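# Put matching caps on the two uncapped paint markers

## Task

Close up both uncapped paint markers so that in the end all four markers sit in the stand, each with a cap of its own colour pressed fully home (yellow cap on the yellow marker, red on red, blue on blue, green on green).

## Robot and tools

Robot: two 6-joint arms with parallel grippers, left_arm and right_arm. In the scene frame the origin is on the table top halfway between the nominal bases, +z points up, +x points out over the table, and left_arm is on the +y side (these names do not match image left and right). Calibrated bases: left_arm at (+0.010, +0.289, 0) m, right_arm at (-0.012, -0.333, 0) m, both nearly unrotated, with +z up. Hand positions, orientations and wrist-camera poses are reported in each arm's own base frame. The fixed head cameras and the table use the scene frame. end_effector_position is the point between the finger pads, roughly 1 cm short of the tips. The fingers point along the gripper's +z axis and close along its y axis. Reported hand poses may be a few cm off, more when the arm is stretched far.

Row layout (used by both execute_actions and move): 14 numbers, each in [-1, 1], always for both arms. The first 7 are left_arm: six joint values, then the opening. The last 7 are right_arm in the same layout. Joint order within each arm: wrist pitch (joint4), wrist yaw (joint5), shoulder (joint2), wrist roll (joint6), waist (joint1), elbow (joint3). The joint values are offsets, not poses. They are measured from the Joint targets shown at the start of that action or move, not from the previous row, so sending the same offset again moves the joint further. Scale: 1.0 equals 2.811 rad for waist and shoulder, 2.53 for elbow, 2.575 for wrist pitch, 8.12 for wrist yaw and 9.528 for wrist roll. Joint ranges in rad: waist -2.880 to 2.880, shoulder 0.000 to 3.142, elbow 0.000 to 3.019, wrist pitch -1.693 to 1.571, wrist yaw -1.571 to 1.571, wrist roll -2.094 to 2.094. The true ends can be up to 0.084 rad away from these values. If an action would push any joint more than 0.084 rad beyond its range, that action is rejected for both arms. The opening is an absolute value: +1 is fully open and -1 is closed. To leave a gripper unchanged, resend its current command; a 0 is read as half-open.

execute_actions(actions, cameras): actions is a list of actions, and each action has up to 15 rows. Each row runs for one step of 1/30 s. An action always lasts 15 steps, so if it has fewer rows its last row is held. An empty list just returns the current state and images. cameras picks which images come back: leave it out or use ["all"] for every camera, or [] for none.

move(target, speed, blend, opening_speed, blocking, cameras): target is either one row or a list of up to 15 rows. Every row's offsets count from the same starting Joint targets. The whole move shares 10 s. speed is in rad/s for the joint with the longest way to go, from 0.01 to 12.57, default 0.5; give one number or one per target. blend in rad rounds off the corners at the intermediate targets. opening_speed is how fast the opening changes, in units of the -1..+1 scale per second, at least 0.2; use a low value to close gently. With blocking=false the call returns after about 0.5 s while the move keeps running. The paths ignore obstacles and the other arm. A faster move, or a target set further past a contact, hits or presses harder. The result adds a move: line: done, off_target (at rest but some joint more than 0.035 rad off), moving, held or fault, plus limits=held when steps were withheld.

wait(seconds 0 to 10): lets time pass while each arm keeps its last command. stop(): brakes a running move. zoom_image(camera, region=[x0,y0,x1,y1] in pixels, at most 504x504): enlarges part of that camera's latest image. read_manual: licence texts only. finished_scene: ends the scene for good; call it only when the goal is met and will hold without the robot.

Cameras: cam_head_left and cam_head_right are 896x504 fixed head views. cam_left_wrist and cam_right_wrist are 616x616 fisheye cameras on the grippers. Calibration values are supplied, but actual poses can be off by a couple of degrees and several mm.

Reading results: Joint positions and Joint velocities give one block per arm in the joint order above (rad, rad/s), followed by the finger gap (m, 0.094 when fully open). Joint targets is the base that the next offsets count from. grip_measured is the finger opening on the command scale and reads slightly wide when empty. It follows the command even after the fingers touch, so it does not show contact. grip_effort_nm is the gripper motor effort (negative means closing); it is not the pad force. Joint torques follow the joint order; numbers 1 and 6 wrap at ±28 N m. Other lines: 'joint sent to its limit'; 'joint command not followed' (the clearance check changed the targets); 'within noise' for an arm at rest; MOTOR HOT at 85 °C. At 100 °C an OVER-TEMPERATURE FAULT makes that arm go limp and drop for 30 to 60 s or longer.

Motion limits: at each step a joint target can lead its measured angle only by a fixed margin. If the targets would move a gripper more than 110 mm from where it is, that arm's targets are scaled back. Large offsets therefore take several actions, and a very small offset may not move the joint at all.

Things to avoid: dropping parts, letting go of parts while they are moving, slamming, and hard pushes. Do not let the arms hit or squeeze each other, and do not close a gripper on the other arm's fingers; either can end the scene in failure. Any object that falls off the table, or is left off it, fails the task. Holding loads, keeping an arm stretched out, or pushing at an unreachable pose all heat the motors. To stop a push, or to recover targets that were dragged along, command the targets back past the measured positions. Sending all zeros for an arm re-commands its current targets. Objects may sometimes be nudged by outside pushes.

Each tool is called after "Call:" as name([rows], argument=value, ...), one row to a line, values as JSON.

## Session

Call:
execute_actions(actions=[])

Scene clock: 0.00 s.
left_arm: end_effector_position=(+0.4018, +0.1616, +0.1800) grip_measured=+1.000 grip_effort_nm=n/a end_effector_quat_wxyz=(+0.638, -0.190, +0.685, -0.294) | right_arm: end_effector_position=(+0.8477, -0.2226, +0.2072) grip_measured=+1.000 grip_effort_nm=n/a end_effector_quat_wxyz=(+0.612, +0.283, +0.605, -0.424)
Joint names: [wrist pitch, wrist yaw, shoulder, wrist roll, waist, elbow]
Joint positions: left_arm=[1.032 0.846 1.429 -0.69 0.685 0.378 0.094] | right_arm=[0.622 0.938 2.398 -0.318 -0.097 1.96 0.094]
Joint velocities: within noise
Joint torques (N m): no reading
Heat: left arm: hottest waist 22 °C; right arm: hottest gripper 25 °C.
Joint targets: left_arm=[1.039 0.846 1.424 -0.689 0.685 0.397] | right_arm=[0.624 0.938 2.413 -0.318 -0.097 1.979]
Tool commands: left_gripper/opening=+1.0 right_gripper/opening=+1.0

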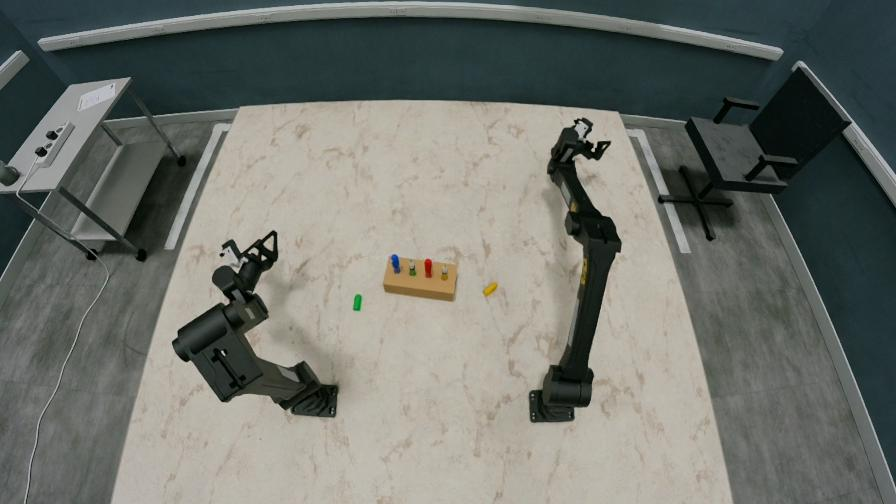

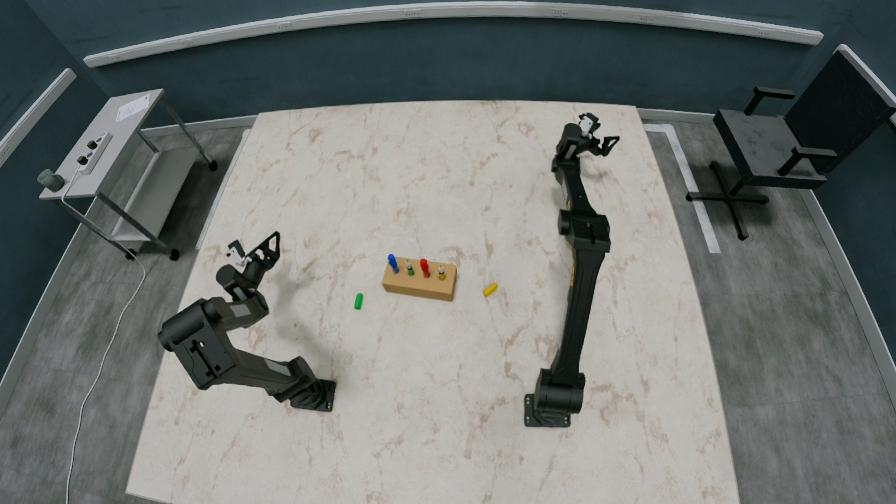

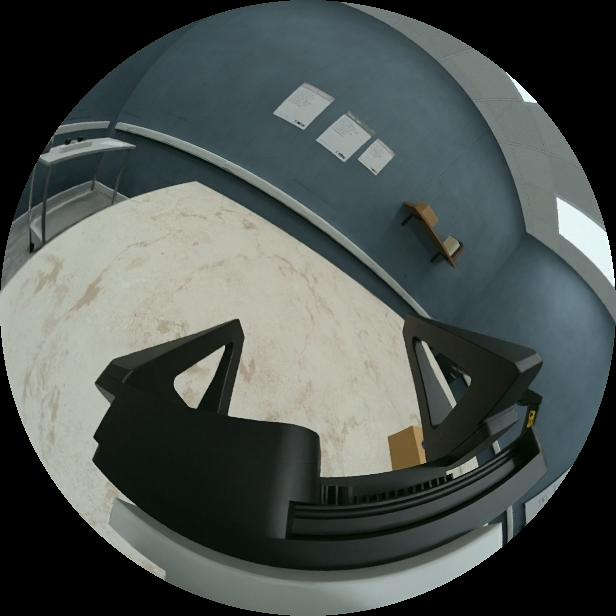

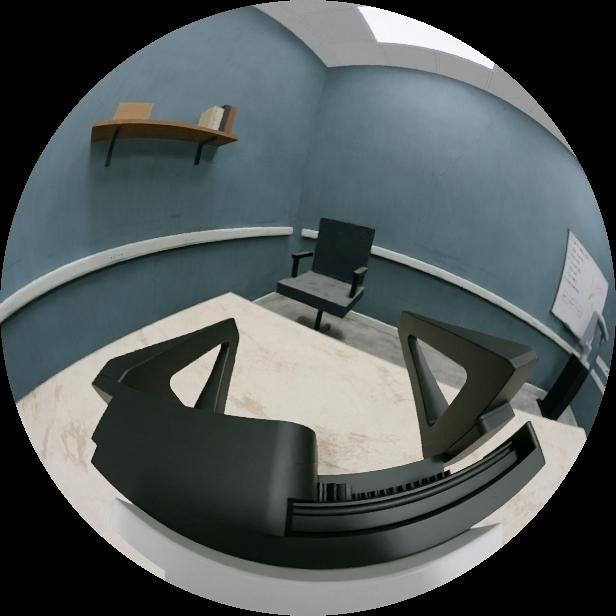

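Call:
zoom_image(camera="cam_head_left", region=[330, 230, 530, 330])

Call:
zoom_image(camera="cam_head_right", region=[330, 230, 530, 330])

Scaled by 2.520 from the camera's 896x504 image, which has a finer 1280x720 frame.

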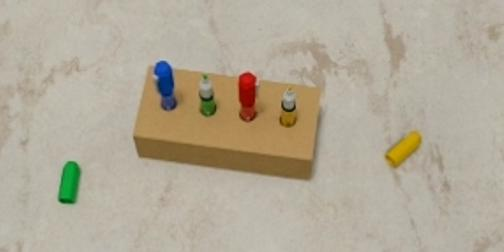

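Scaled by 2.520 from the camera's 896x504 image, which has a finer 1280x720 frame.

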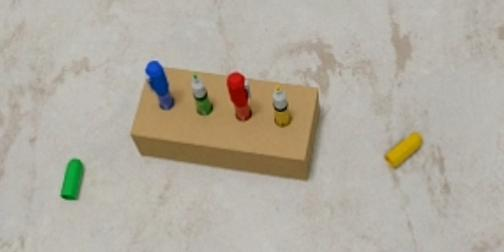

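Call:
zoom_image(camera="cam_head_left", region=[375, 240, 475, 310])

Call:
zoom_image(camera="cam_head_right", region=[375, 240, 475, 310])

Scaled by 5.040 from the camera's 896x504 image, which has a finer 1280x720 frame.

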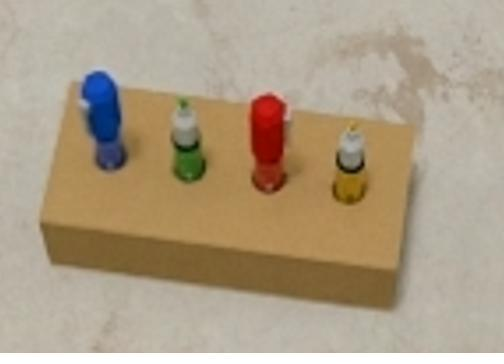

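Scaled by 5.040 from the camera's 896x504 image, which has a finer 1280x720 frame.

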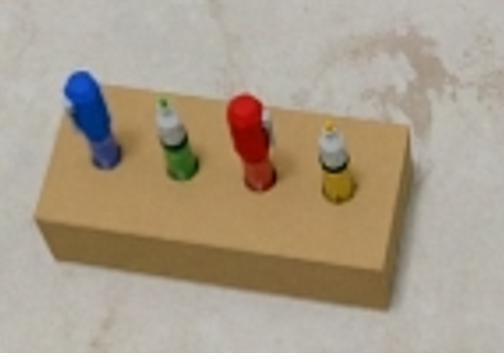

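Call:
zoom_image(camera="cam_head_left", region=[340, 285, 374, 319])

Call:
zoom_image(camera="cam_head_left", region=[473, 272, 507, 306])

Scaled by 14.824 from the camera's 896x504 image, which has a finer 1280x720 frame.

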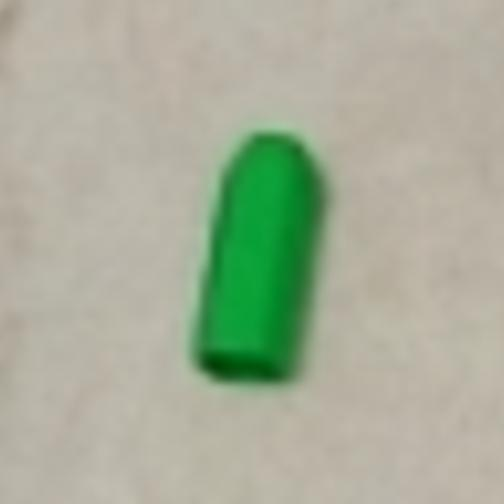

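Scaled by 14.824 from the camera's 896x504 image, which has a finer 1280x720 frame.

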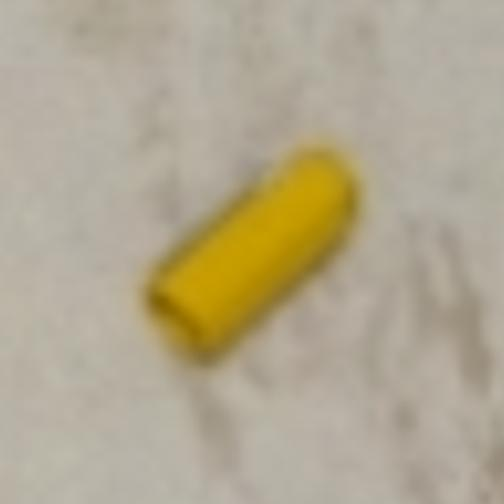

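Call:
move(target=[-0.90307, -0.10419, -0.10075, 0.03978, -0.35361, 0.18158, 1.0, -0.72913, -0.11552, -0.37410, 0.15722, 0.18534, -0.36953, 1.0], speed=0.9)

Scene clock: 8.20 s.
left_arm: end_effector_position=(+0.2642, -0.0815, +0.1298) grip_measured=+1.000 grip_effort_nm=-0.007 end_effector_quat_wxyz=(-0.025, -0.012, +1.000, +0.006) | right_arm: end_effector_position=(+0.3464, +0.1517, +0.1503) grip_measured=+1.000 grip_effort_nm=-0.032 end_effector_quat_wxyz=(+0.004, +0.369, +0.929, +0.002)
Joint names: [wrist pitch, wrist yaw, shoulder, wrist roll, waist, elbow]
Joint positions: left_arm=[-1.279 0.003 1.151 -0.32 -0.296 0.807 0.094] | right_arm=[-1.245 0.004 1.37 1.171 0.416 1.054 0.094]
Joint velocities: within noise
Joint torques (N m): left_arm=[0.03 -0.13 -6.59 0.03 -0.5 11.52] | right_arm=[0.38 -0.11 -13.51 0.06 2.73 6.22]
Heat: left arm: hottest waist 22 °C; right arm: hottest shoulder 25 °C.
Joint targets: left_arm=[-1.286 0.000 1.141 -0.310 -0.309 0.857] | right_arm=[-1.253 0.000 1.361 1.180 0.424 1.044]
move: off_target (left_arm); left_arm: the elbow is farthest, 0.049 rad from its target
camera_calibration:
cam_left_wrist: T_world_to_cam=[[-0.0521134, -0.995938, -0.0734295, -0.0496797], [-0.842006, 0.00428553, 0.539452, 0.168225], [-0.536946, 0.0899407, -0.838809, 0.359678], [0, 0, 0, 1]] pos_world=[0.332185, -0.0825486, 0.207304]
cam_right_wrist: T_world_to_cam=[[-0.728206, -0.683913, -0.0444804, 0.366333], [-0.609059, 0.616013, 0.499576, 0.0570192], [-0.314266, 0.390885, -0.865128, 0.276903], [0, 0, 0, 1]] pos_world=[0.388515, 0.107178, 0.227366]

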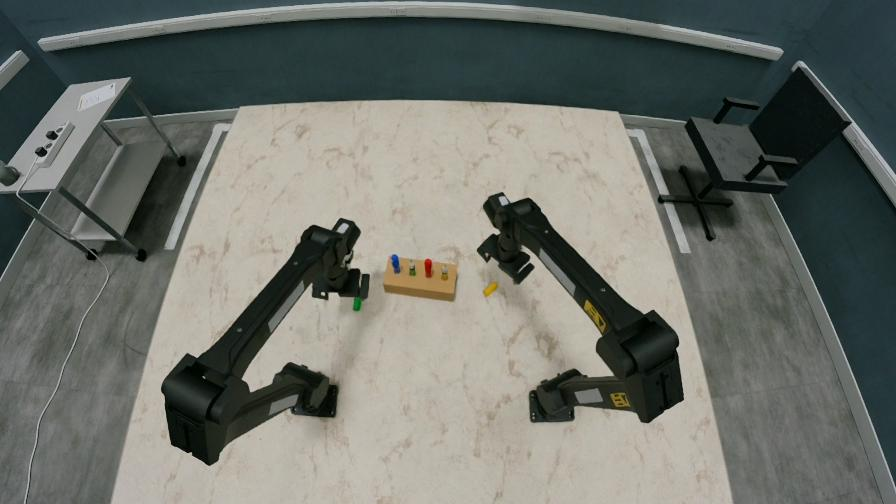

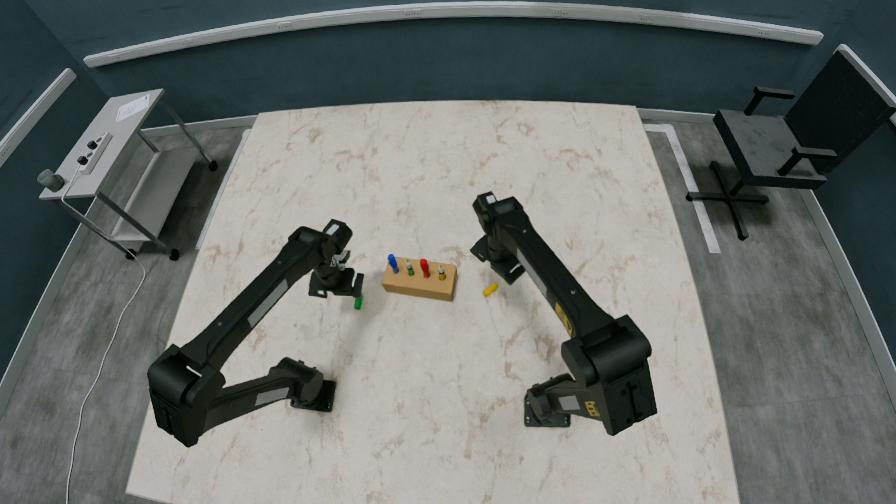

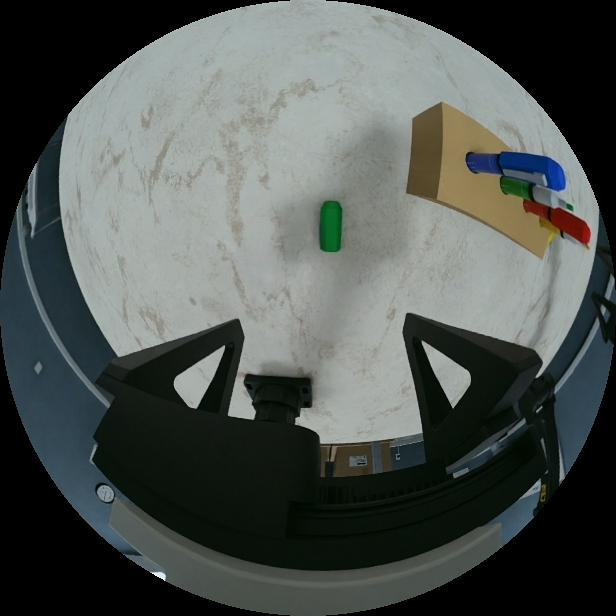

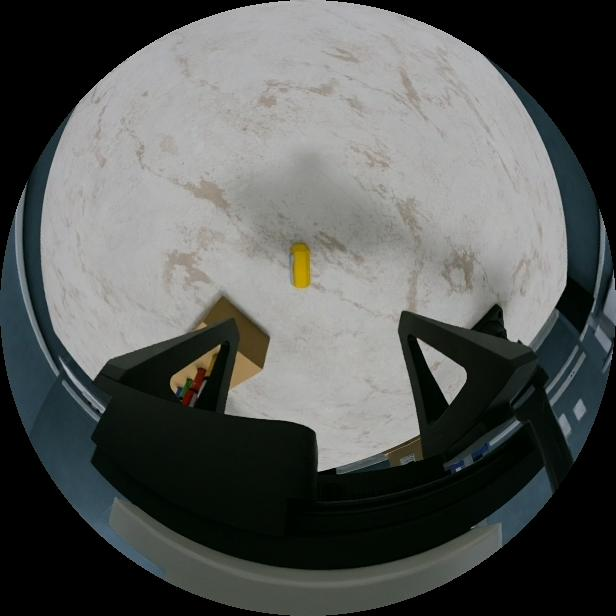

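Call:
zoom_image(camera="cam_left_wrist", region=[280, 180, 380, 280])

Call:
zoom_image(camera="cam_right_wrist", region=[250, 210, 350, 310])

Scaled by 5.040 from the camera's 616x616 image, which has a finer 880x880 frame.

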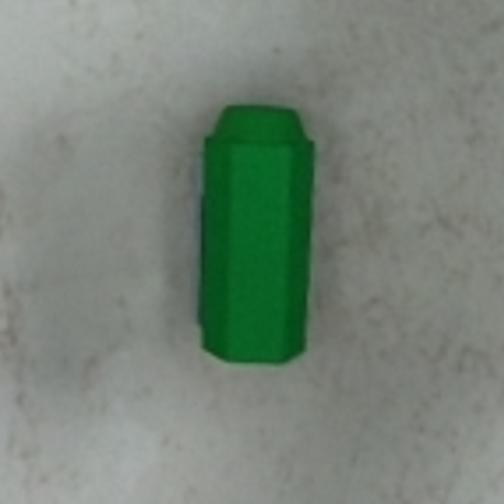

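Scaled by 5.040 from the camera's 616x616 image, which has a finer 880x880 frame.

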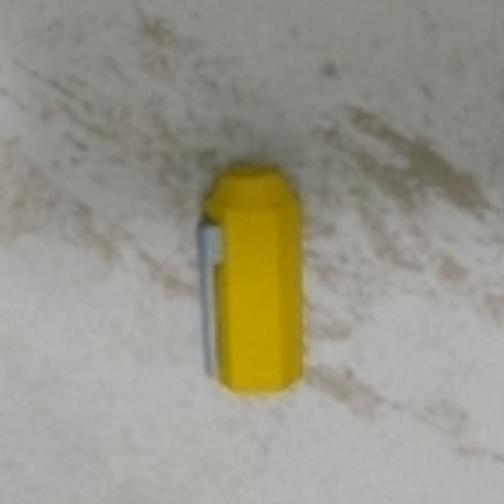

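Call:
move(target=[0.07627, 0, 0.04447, 0.00885, 0.0116, -0.00478, 1.0, 0.06513, 0, 0.03522, 0.00811, 0.00985, -0.02751, 1.0], speed=0.3)

Scene clock: 11.27 s.
left_arm: end_effector_position=(+0.3048, -0.0923, +0.0983) grip_measured=+1.000 grip_effort_nm=-0.007 end_effector_quat_wxyz=(+0.007, +0.027, +1.000, -0.003) | right_arm: end_effector_position=(+0.3501, +0.1645, +0.1007) grip_measured=+1.000 grip_effort_nm=-0.032 end_effector_quat_wxyz=(+0.008, +0.392, +0.920, +0.006)
Joint names: [wrist pitch, wrist yaw, shoulder, wrist roll, waist, elbow]
Joint positions: left_arm=[-1.1 0.003 1.262 -0.236 -0.291 0.807 0.094] | right_arm=[-1.095 0.003 1.438 1.248 0.442 0.982 0.094]
Joint velocities: within noise
Joint torques (N m): left_arm=[0.79 -0.12 -6.89 0.05 1.73 10.3] | right_arm=[0.99 -0.11 -11.22 0.02 2.96 5.98]
Heat: left arm: hottest waist 22 °C; right arm: hottest shoulder 25 °C.
Joint targets: left_arm=[-1.090 0.000 1.265 -0.226 -0.276 0.844] | right_arm=[-1.086 0.000 1.460 1.257 0.451 0.975]
move: off_target (left_arm); left_arm: the elbow is farthest, 0.038 rad from its target
camera_calibration:
cam_left_wrist: T_world_to_cam=[[-0.126744, -0.990192, -0.0587925, -0.0387147], [-0.871391, 0.0828271, 0.483547, 0.241161], [-0.473935, 0.112518, -0.873341, 0.342288], [0, 0, 0, 1]] pos_world=[0.367461, -0.0968232, 0.180045]
cam_right_wrist: T_world_to_cam=[[-0.761475, -0.645824, -0.0553882, 0.382134], [-0.581768, 0.643259, 0.497758, 0.0622713], [-0.285835, 0.411253, -0.865546, 0.216847], [0, 0, 0, 1]] pos_world=[0.389195, 0.117556, 0.177861]

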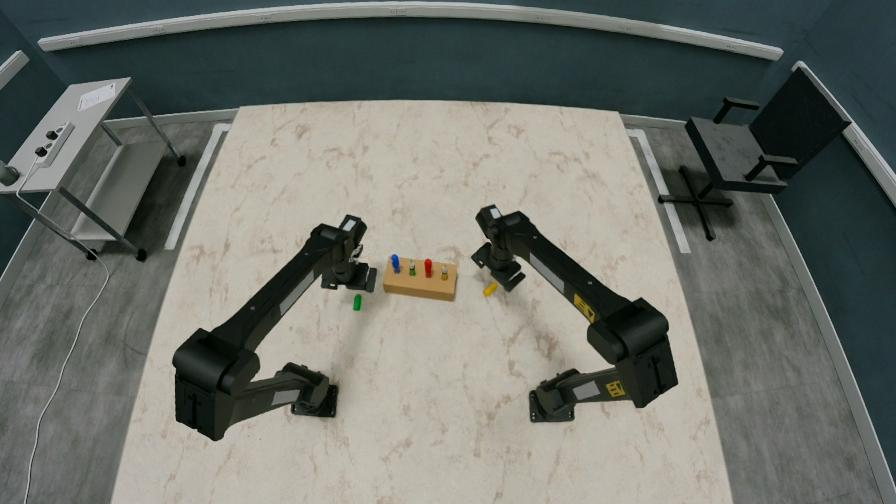

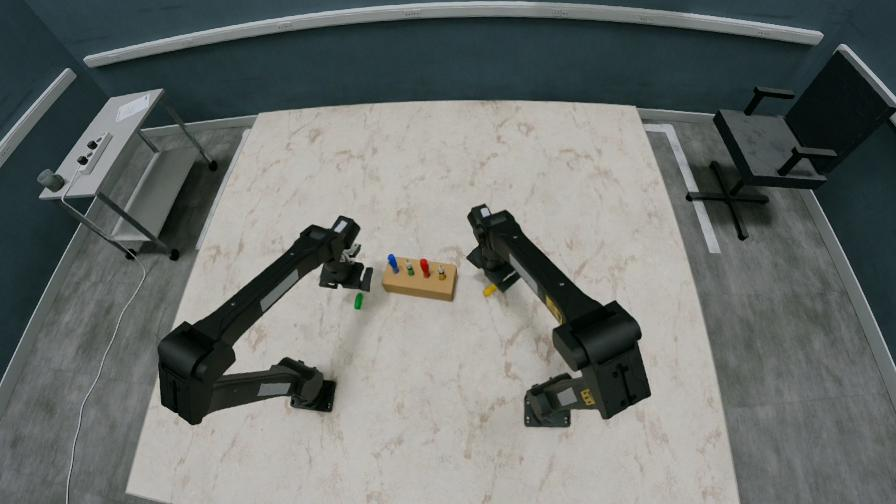

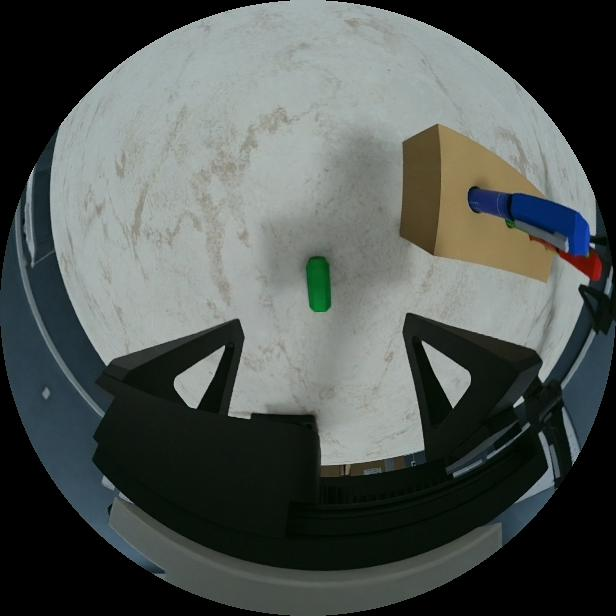

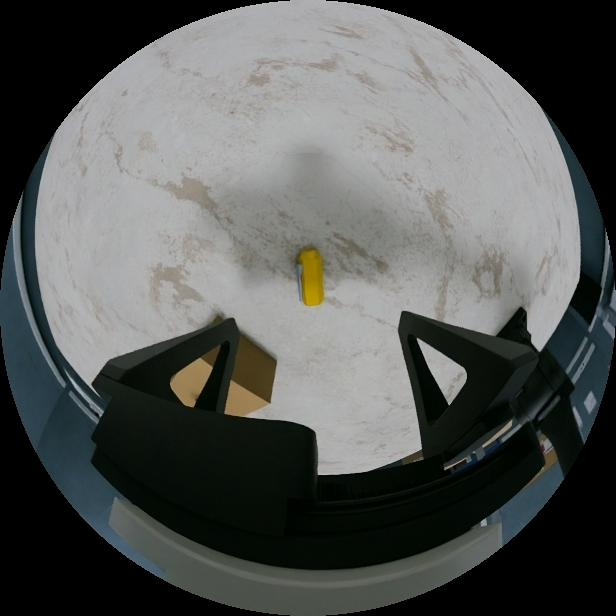

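Call:
zoom_image(camera="cam_left_wrist", region=[280, 240, 360, 320])

Call:
zoom_image(camera="cam_right_wrist", region=[270, 235, 350, 315])

Scaled by 6.300 from the camera's 616x616 image, which has a finer 880x880 frame.

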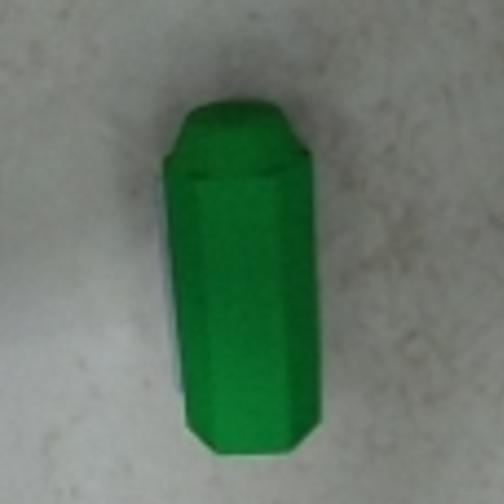

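Scaled by 6.300 from the camera's 616x616 image, which has a finer 880x880 frame.

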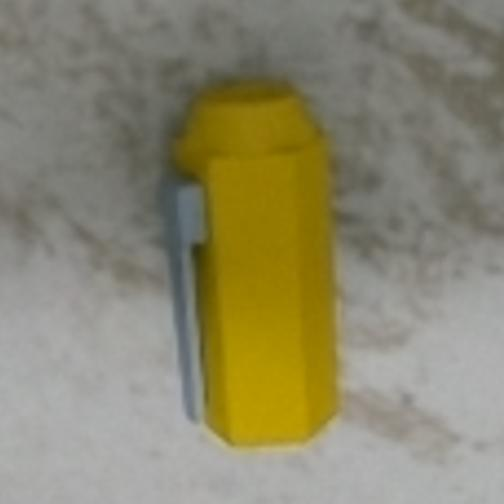

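Call:
zoom_image(camera="cam_right_wrist", region=[160, 290, 300, 430])

Scaled by 3.600 from the camera's 616x616 image, which has a finer 880x880 frame.

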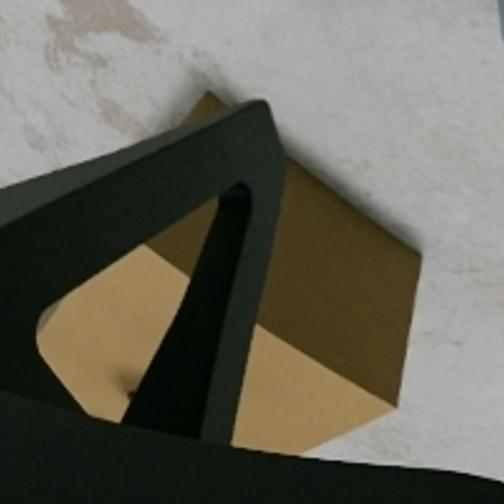

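Call:
move(target=[0.07379, 0, 0.03842, 0.00115, 0.00498, -0.04111, 1.0, 0.06563, 0, 0.04091, 0.0003, 0.00285, -0.02846, 1.0], speed=0.25)

Scene clock: 15.97 s.
left_arm: end_effector_position=(+0.3139, -0.0903, +0.0427) grip_measured=+1.000 grip_effort_nm=-0.007 end_effector_quat_wxyz=(+0.012, +0.026, +1.000, -0.005) | right_arm: end_effector_position=(+0.3510, +0.1682, +0.0362) grip_measured=+1.000 grip_effort_nm=-0.027 end_effector_quat_wxyz=(+0.003, +0.390, +0.921, +0.000)
Joint names: [wrist pitch, wrist yaw, shoulder, wrist roll, waist, elbow]
Joint positions: left_arm=[-0.91 0.003 1.371 -0.225 -0.277 0.735 0.094] | right_arm=[-0.926 0.003 1.551 1.252 0.45 0.91 0.094]
Joint velocities: within noise
Joint torques (N m): left_arm=[0.8 -0.12 -7.59 0.02 1.73 7.04] | right_arm=[0.98 -0.11 -11.93 0.05 2.96 5.23]
Heat: left arm: hottest waist 22 °C; right arm: hottest shoulder 25 °C.
Joint targets: left_arm=[-0.900 0.000 1.373 -0.215 -0.262 0.740] | right_arm=[-0.917 0.000 1.576 1.260 0.459 0.903]
move: done
camera_calibration:
cam_left_wrist: T_world_to_cam=[[-0.123972, -0.990616, -0.0575454, -0.039847], [-0.876054, 0.0820315, 0.475185, 0.277647], [-0.466005, 0.109323, -0.878002, 0.295192], [0, 0, 0, 1]] pos_world=[0.375855, -0.09452, 0.124952]
cam_right_wrist: T_world_to_cam=[[-0.759431, -0.649337, -0.0403338, 0.381001], [-0.577431, 0.644175, 0.501609, 0.0907187], [-0.299731, 0.404227, -0.864154, 0.165836], [0, 0, 0, 1]] pos_world=[0.391434, 0.121924, 0.11317]

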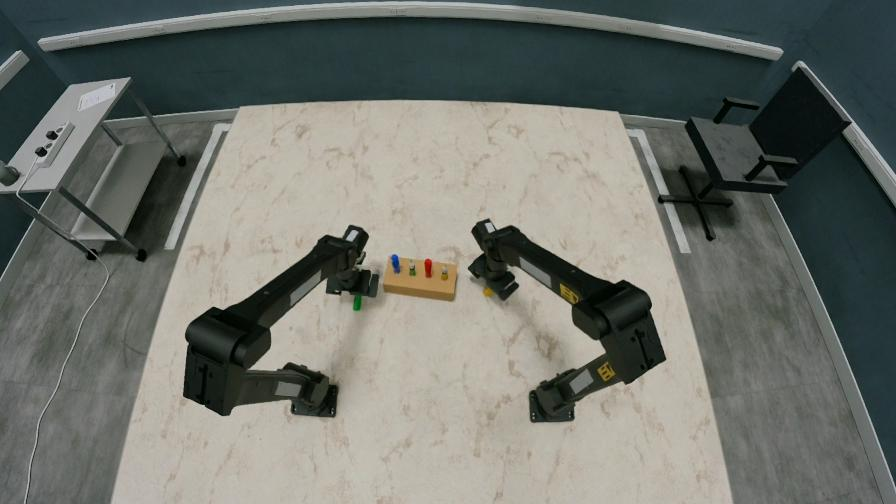

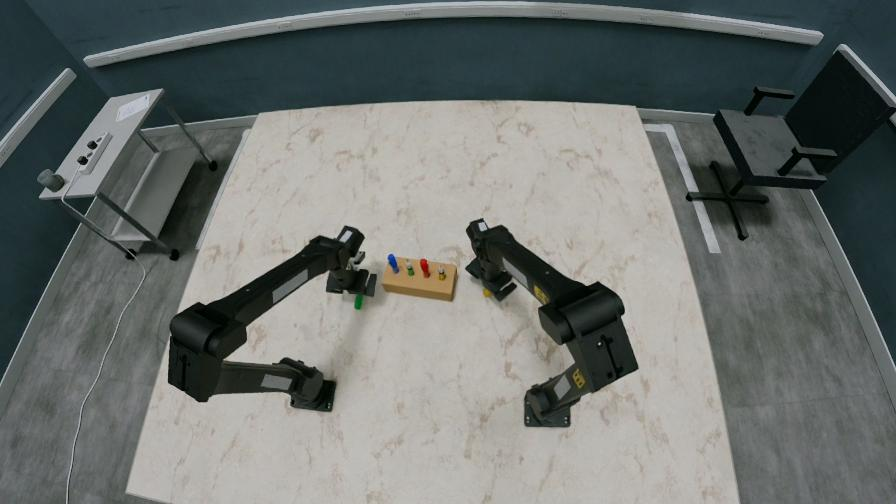

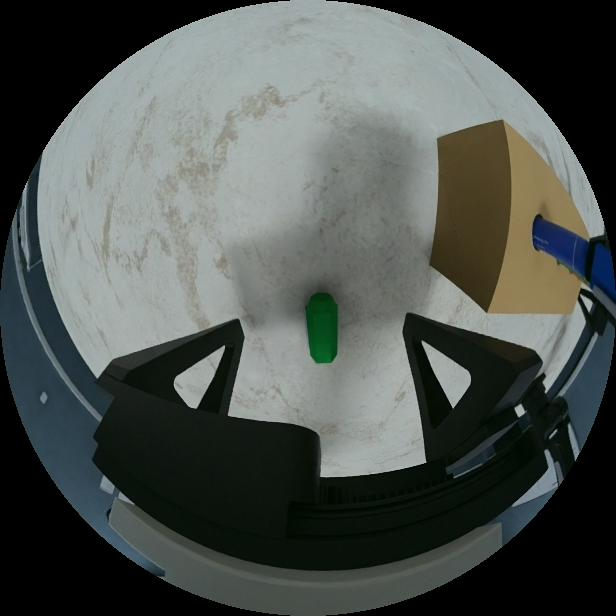

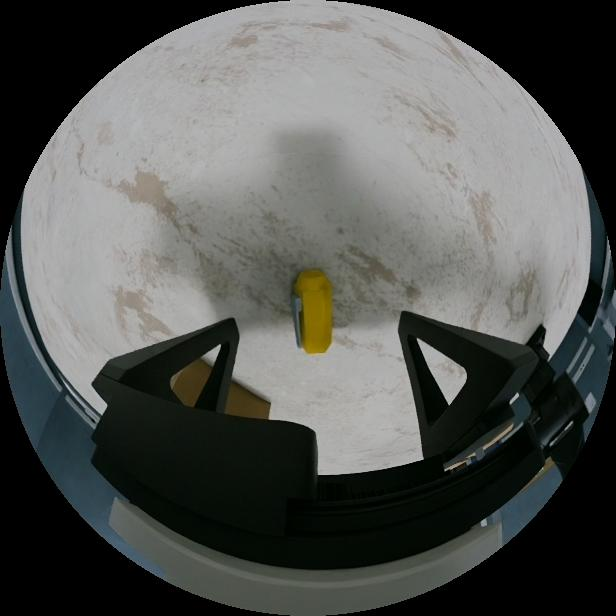

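Call:
zoom_image(camera="cam_left_wrist", region=[220, 260, 420, 400])

Call:
zoom_image(camera="cam_right_wrist", region=[220, 250, 420, 390])

Scaled by 2.520 from the camera's 616x616 image, which has a finer 880x880 frame.

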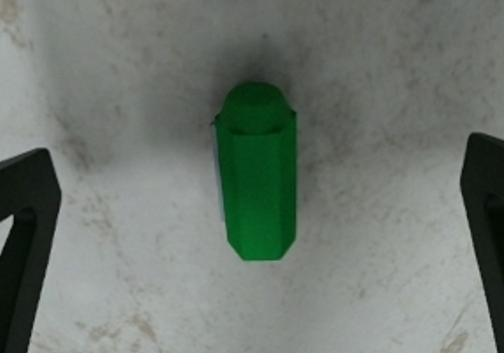

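Scaled by 2.520 from the camera's 616x616 image, which has a finer 880x880 frame.

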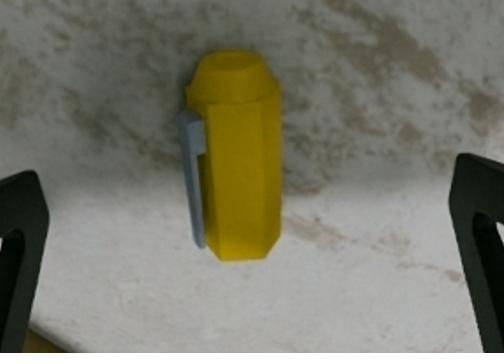

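Call:
move(target=[0.02237, 0, 0.01437, 0, 0, -0.017, 1.0, 0.01903, 0, 0.01174, -0.00252, -0.00818, -0.00711, 1.0], speed=0.1)

Scene clock: 18.33 s.
left_arm: end_effector_position=(+0.3043, -0.0876, +0.0186) grip_measured=+1.000 grip_effort_nm=-0.007 end_effector_quat_wxyz=(+0.001, +0.026, +1.000, -0.002) | right_arm: end_effector_position=(+0.3524, +0.1674, +0.0201) grip_measured=+1.000 grip_effort_nm=-0.027 end_effector_quat_wxyz=(+0.003, +0.389, +0.921, +0.001)
Joint names: [wrist pitch, wrist yaw, shoulder, wrist roll, waist, elbow]
Joint positions: left_arm=[-0.852 0.003 1.409 -0.224 -0.277 0.693 0.094] | right_arm=[-0.877 0.003 1.581 1.244 0.446 0.893 0.094]
Joint velocities: within noise
Joint torques (N m): left_arm=[0.73 -0.12 -7.47 0.03 1.73 6.5] | right_arm=[0.98 -0.11 -11.81 -0.1 1.14 4.93]
Heat: left arm: hottest waist 22 °C; right arm: hottest shoulder 25 °C.
Joint targets: left_arm=[-0.842 0.000 1.414 -0.215 -0.262 0.697] | right_arm=[-0.867 0.000 1.609 1.236 0.436 0.885]
move: done
camera_calibration:
cam_left_wrist: T_world_to_cam=[[-0.125671, -0.990197, -0.0609589, -0.0391077], [-0.865339, 0.0793594, 0.494864, 0.276482], [-0.485175, 0.11494, -0.86683, 0.275419], [0, 0, 0, 1]] pos_world=[0.367963, -0.0923225, 0.0995361]
cam_right_wrist: T_world_to_cam=[[-0.756624, -0.652468, -0.0424856, 0.380449], [-0.58116, 0.641311, 0.500972, 0.101932], [-0.299622, 0.403739, -0.86442, 0.152669], [0, 0, 0, 1]] pos_world=[0.392839, 0.121223, 0.0970683]

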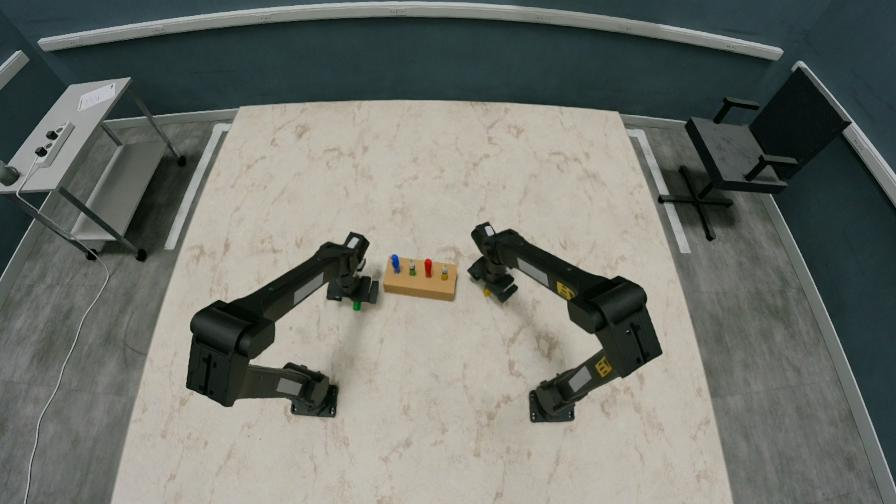

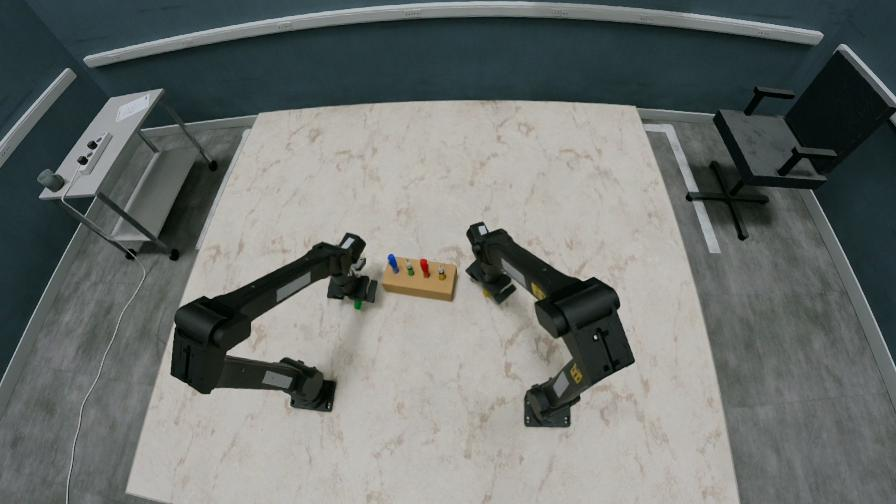

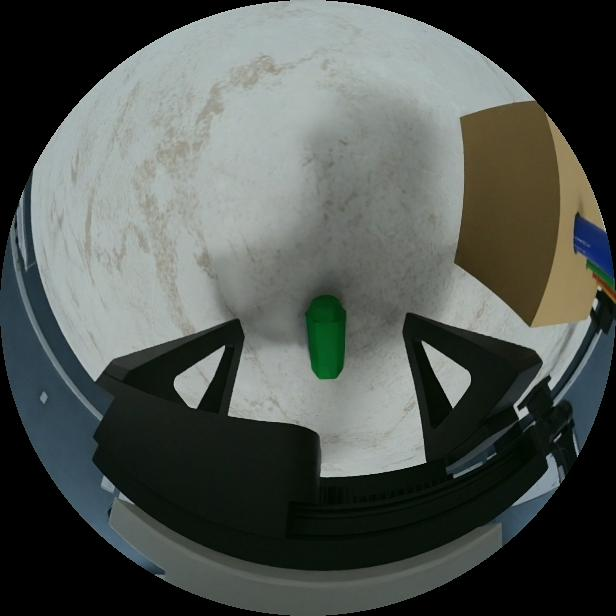

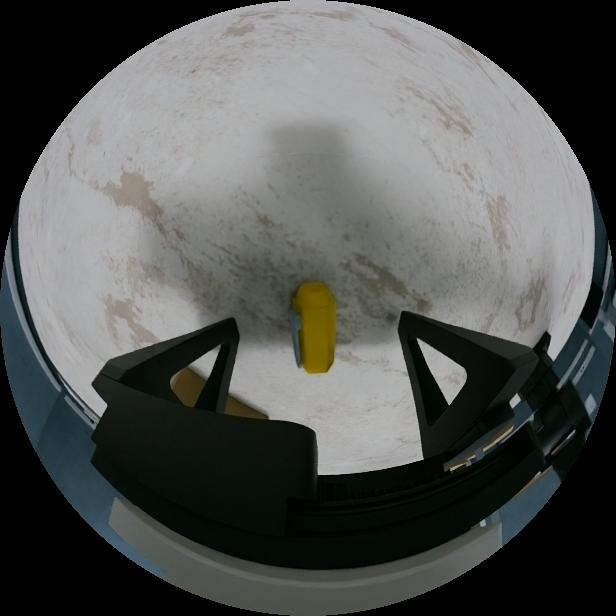

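Call:
zoom_image(camera="cam_left_wrist", region=[220, 260, 420, 400])

Call:
zoom_image(camera="cam_right_wrist", region=[220, 250, 420, 390])

Scaled by 2.520 from the camera's 616x616 image, which has a finer 880x880 frame.

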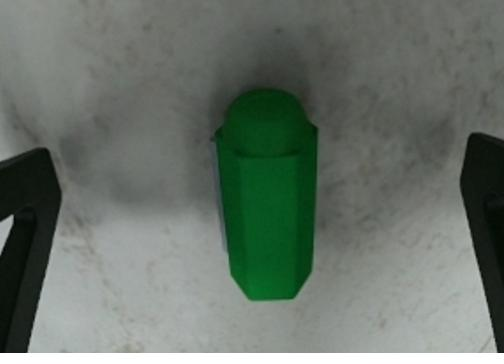

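Scaled by 2.520 from the camera's 616x616 image, which has a finer 880x880 frame.

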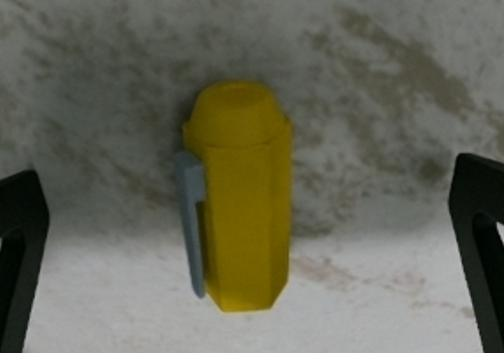

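Call:
move(target=[0.00401, 0, 0.00148, 0, 0, -0.00244, 1.0, 0.00534, 0, 0.00219, 0, 0, -0.00299, 1.0], speed=0.05, cameras=["cam_left_wrist", "cam_right_wrist"])

Scene clock: 19.90 s.
left_arm: end_effector_position=(+0.3038, -0.0874, +0.0162) grip_measured=+1.000 grip_effort_nm=-0.002 end_effector_quat_wxyz=(+0.002, +0.026, +1.000, -0.002) | right_arm: end_effector_position=(+0.3537, +0.1679, +0.0190) grip_measured=+1.000 grip_effort_nm=-0.027 end_effector_quat_wxyz=(+0.006, +0.388, +0.921, +0.004)
Joint names: [wrist pitch, wrist yaw, shoulder, wrist roll, waist, elbow]
Joint positions: left_arm=[-0.842 0.003 1.412 -0.224 -0.277 0.688 0.094] | right_arm=[-0.865 0.003 1.582 1.243 0.446 0.89 0.094]
Joint velocities: within noise
Joint torques (N m): left_arm=[0.72 -0.12 -7.36 0.03 1.73 6.39] | right_arm=[1.11 -0.09 -11.4 -0.1 1.14 4.55]
Heat: left arm: hottest waist 22 °C; right arm: hottest shoulder 25 °C.
Joint targets: left_arm=[-0.832 0.000 1.418 -0.215 -0.262 0.691] | right_arm=[-0.854 0.000 1.615 1.236 0.436 0.877]
move: done
camera_calibration:
cam_left_wrist: T_world_to_cam=[[-0.125529, -0.990229, -0.0607327, -0.0392023], [-0.866225, 0.0795551, 0.49328, 0.277582], [-0.483629, 0.114529, -0.867748, 0.272595], [0, 0, 0, 1]] pos_world=[0.367362, -0.0921223, 0.0972375]
cam_right_wrist: T_world_to_cam=[[-0.756053, -0.6526, -0.0499658, 0.381688], [-0.584768, 0.639229, 0.499433, 0.104549], [-0.293991, 0.406816, -0.864911, 0.149505], [0, 0, 0, 1]] pos_world=[0.393666, 0.121438, 0.0961643]
Images, in order (width x height): cam_left_wrist 616x616, cam_right_wrist 616x616.

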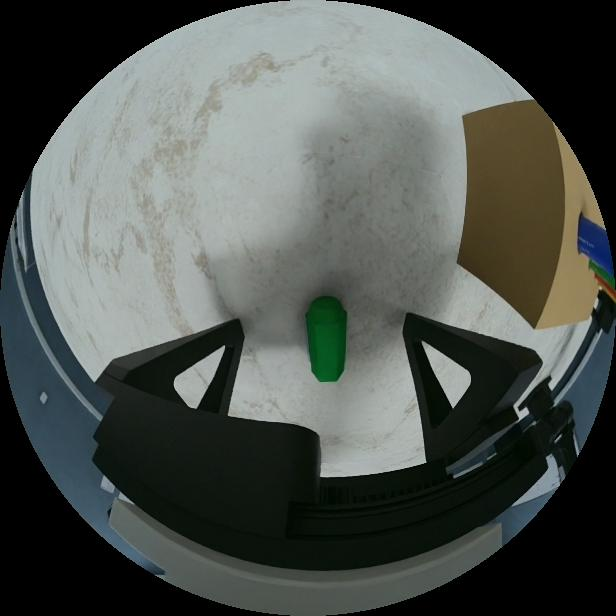

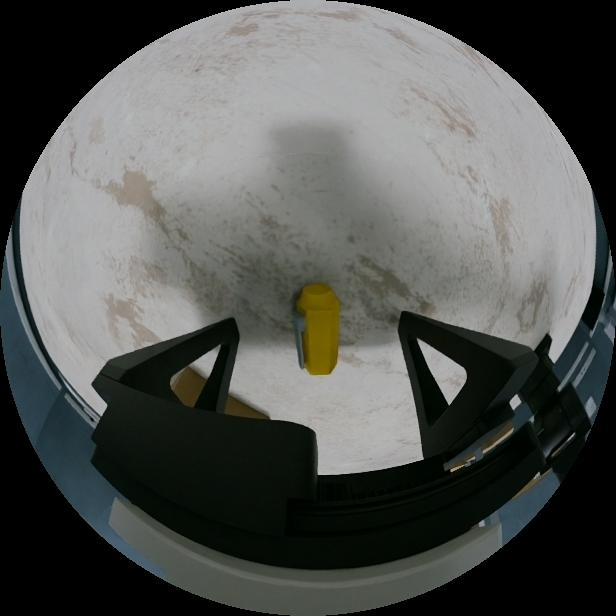

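Call:
zoom_image(camera="cam_right_wrist", region=[220, 250, 420, 390])

Call:
zoom_image(camera="cam_left_wrist", region=[220, 260, 420, 400])

Scaled by 2.520 from the camera's 616x616 image, which has a finer 880x880 frame.

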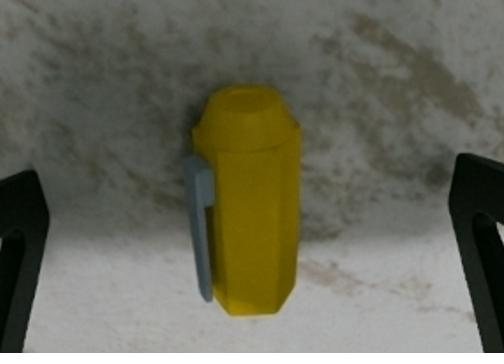

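Scaled by 2.520 from the camera's 616x616 image, which has a finer 880x880 frame.

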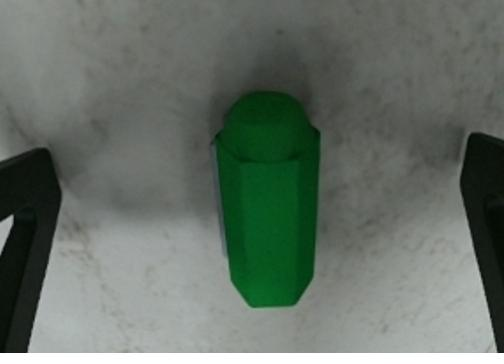

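Call:
zoom_image(camera="cam_right_wrist", region=[285, 275, 355, 345])

Call:
zoom_image(camera="cam_left_wrist", region=[295, 290, 365, 360])

Scaled by 7.200 from the camera's 616x616 image, which has a finer 880x880 frame.

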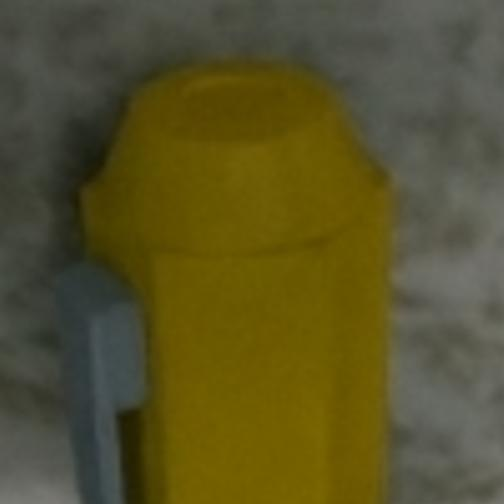

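Scaled by 7.200 from the camera's 616x616 image, which has a finer 880x880 frame.

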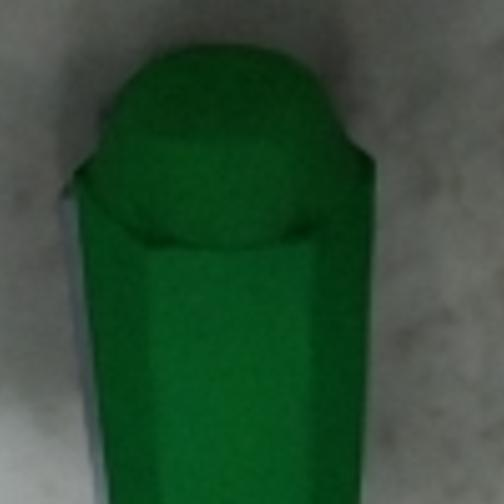

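Call:
move(target=[0, 0, 0, 0, 0, 0, 1.0, 0.0052, 0, 0, 0, 0, -0.0047, 1.0], speed=0.05, cameras=["cam_right_wrist"])

Scene clock: 25.17 s.
left_arm: end_effector_position=(+0.3039, -0.0875, +0.0162) grip_measured=+1.000 grip_effort_nm=-0.007 end_effector_quat_wxyz=(+0.002, +0.026, +1.000, -0.002) | right_arm: end_effector_position=(+0.3543, +0.1683, +0.0178) grip_measured=+1.000 grip_effort_nm=-0.027 end_effector_quat_wxyz=(+0.008, +0.388, +0.922, +0.007)
Joint names: [wrist pitch, wrist yaw, shoulder, wrist roll, waist, elbow]
Joint positions: left_arm=[-0.842 0.003 1.412 -0.224 -0.277 0.688 0.094] | right_arm=[-0.854 0.001 1.582 1.242 0.445 0.886 0.094]
Joint velocities: within noise
Joint torques (N m): left_arm=[0.75 -0.12 -7.36 0.03 1.79 6.41] | right_arm=[1.2 -0.03 -11.28 -0.09 1.14 4.08]
Heat: left arm: hottest waist 22 °C; right arm: hottest elbow 26 °C.
Joint targets: left_arm=[-0.832 0.000 1.418 -0.215 -0.262 0.691] | right_arm=[-0.840 0.000 1.615 1.236 0.436 0.865]
move: done
camera_calibration:
cam_right_wrist: T_world_to_cam=[[-0.754978, -0.65324, -0.057317, 0.382291], [-0.588441, 0.636317, 0.498836, 0.106999], [-0.289388, 0.410338, -0.864799, 0.14619], [0, 0, 0, 1]] pos_world=[0.393889, 0.121655, 0.0949621]
Images, in order (width x height): cam_right_wrist 616x616.

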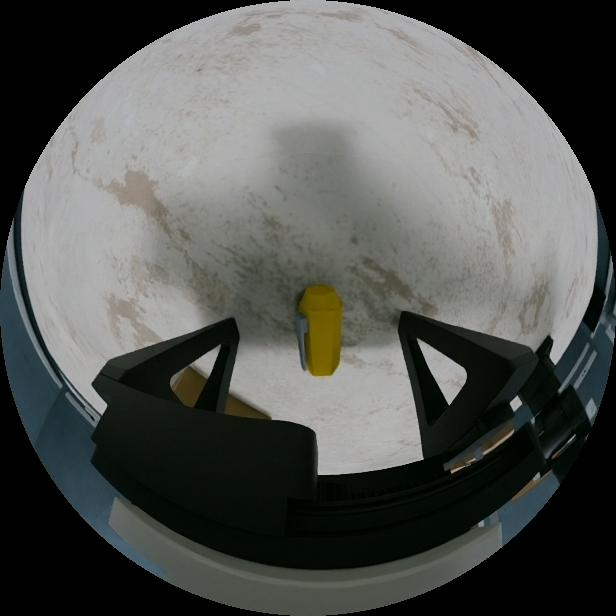

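Call:
zoom_image(camera="cam_right_wrist", region=[200, 290, 270, 360])

Call:
zoom_image(camera="cam_right_wrist", region=[370, 280, 440, 350])

Scaled by 7.200 from the camera's 616x616 image, which has a finer 880x880 frame.

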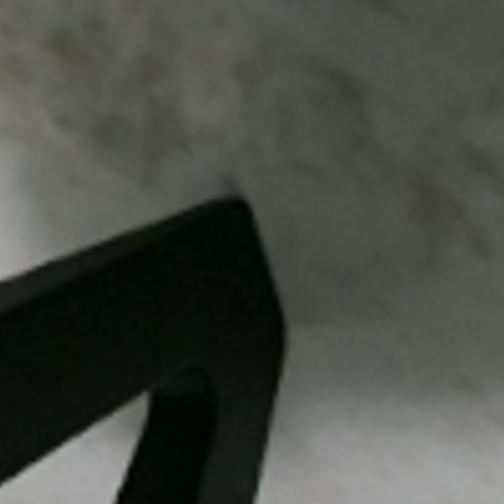

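Scaled by 7.200 from the camera's 616x616 image, which has a finer 880x880 frame.

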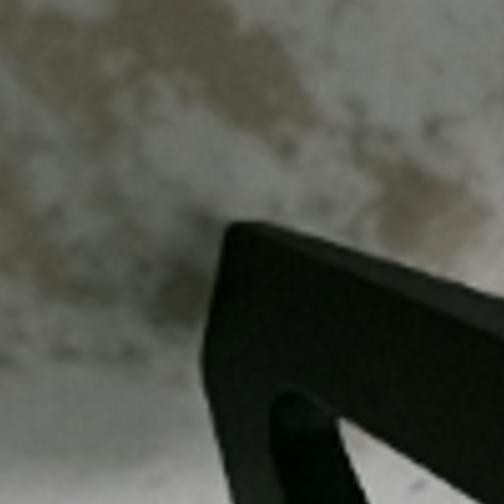

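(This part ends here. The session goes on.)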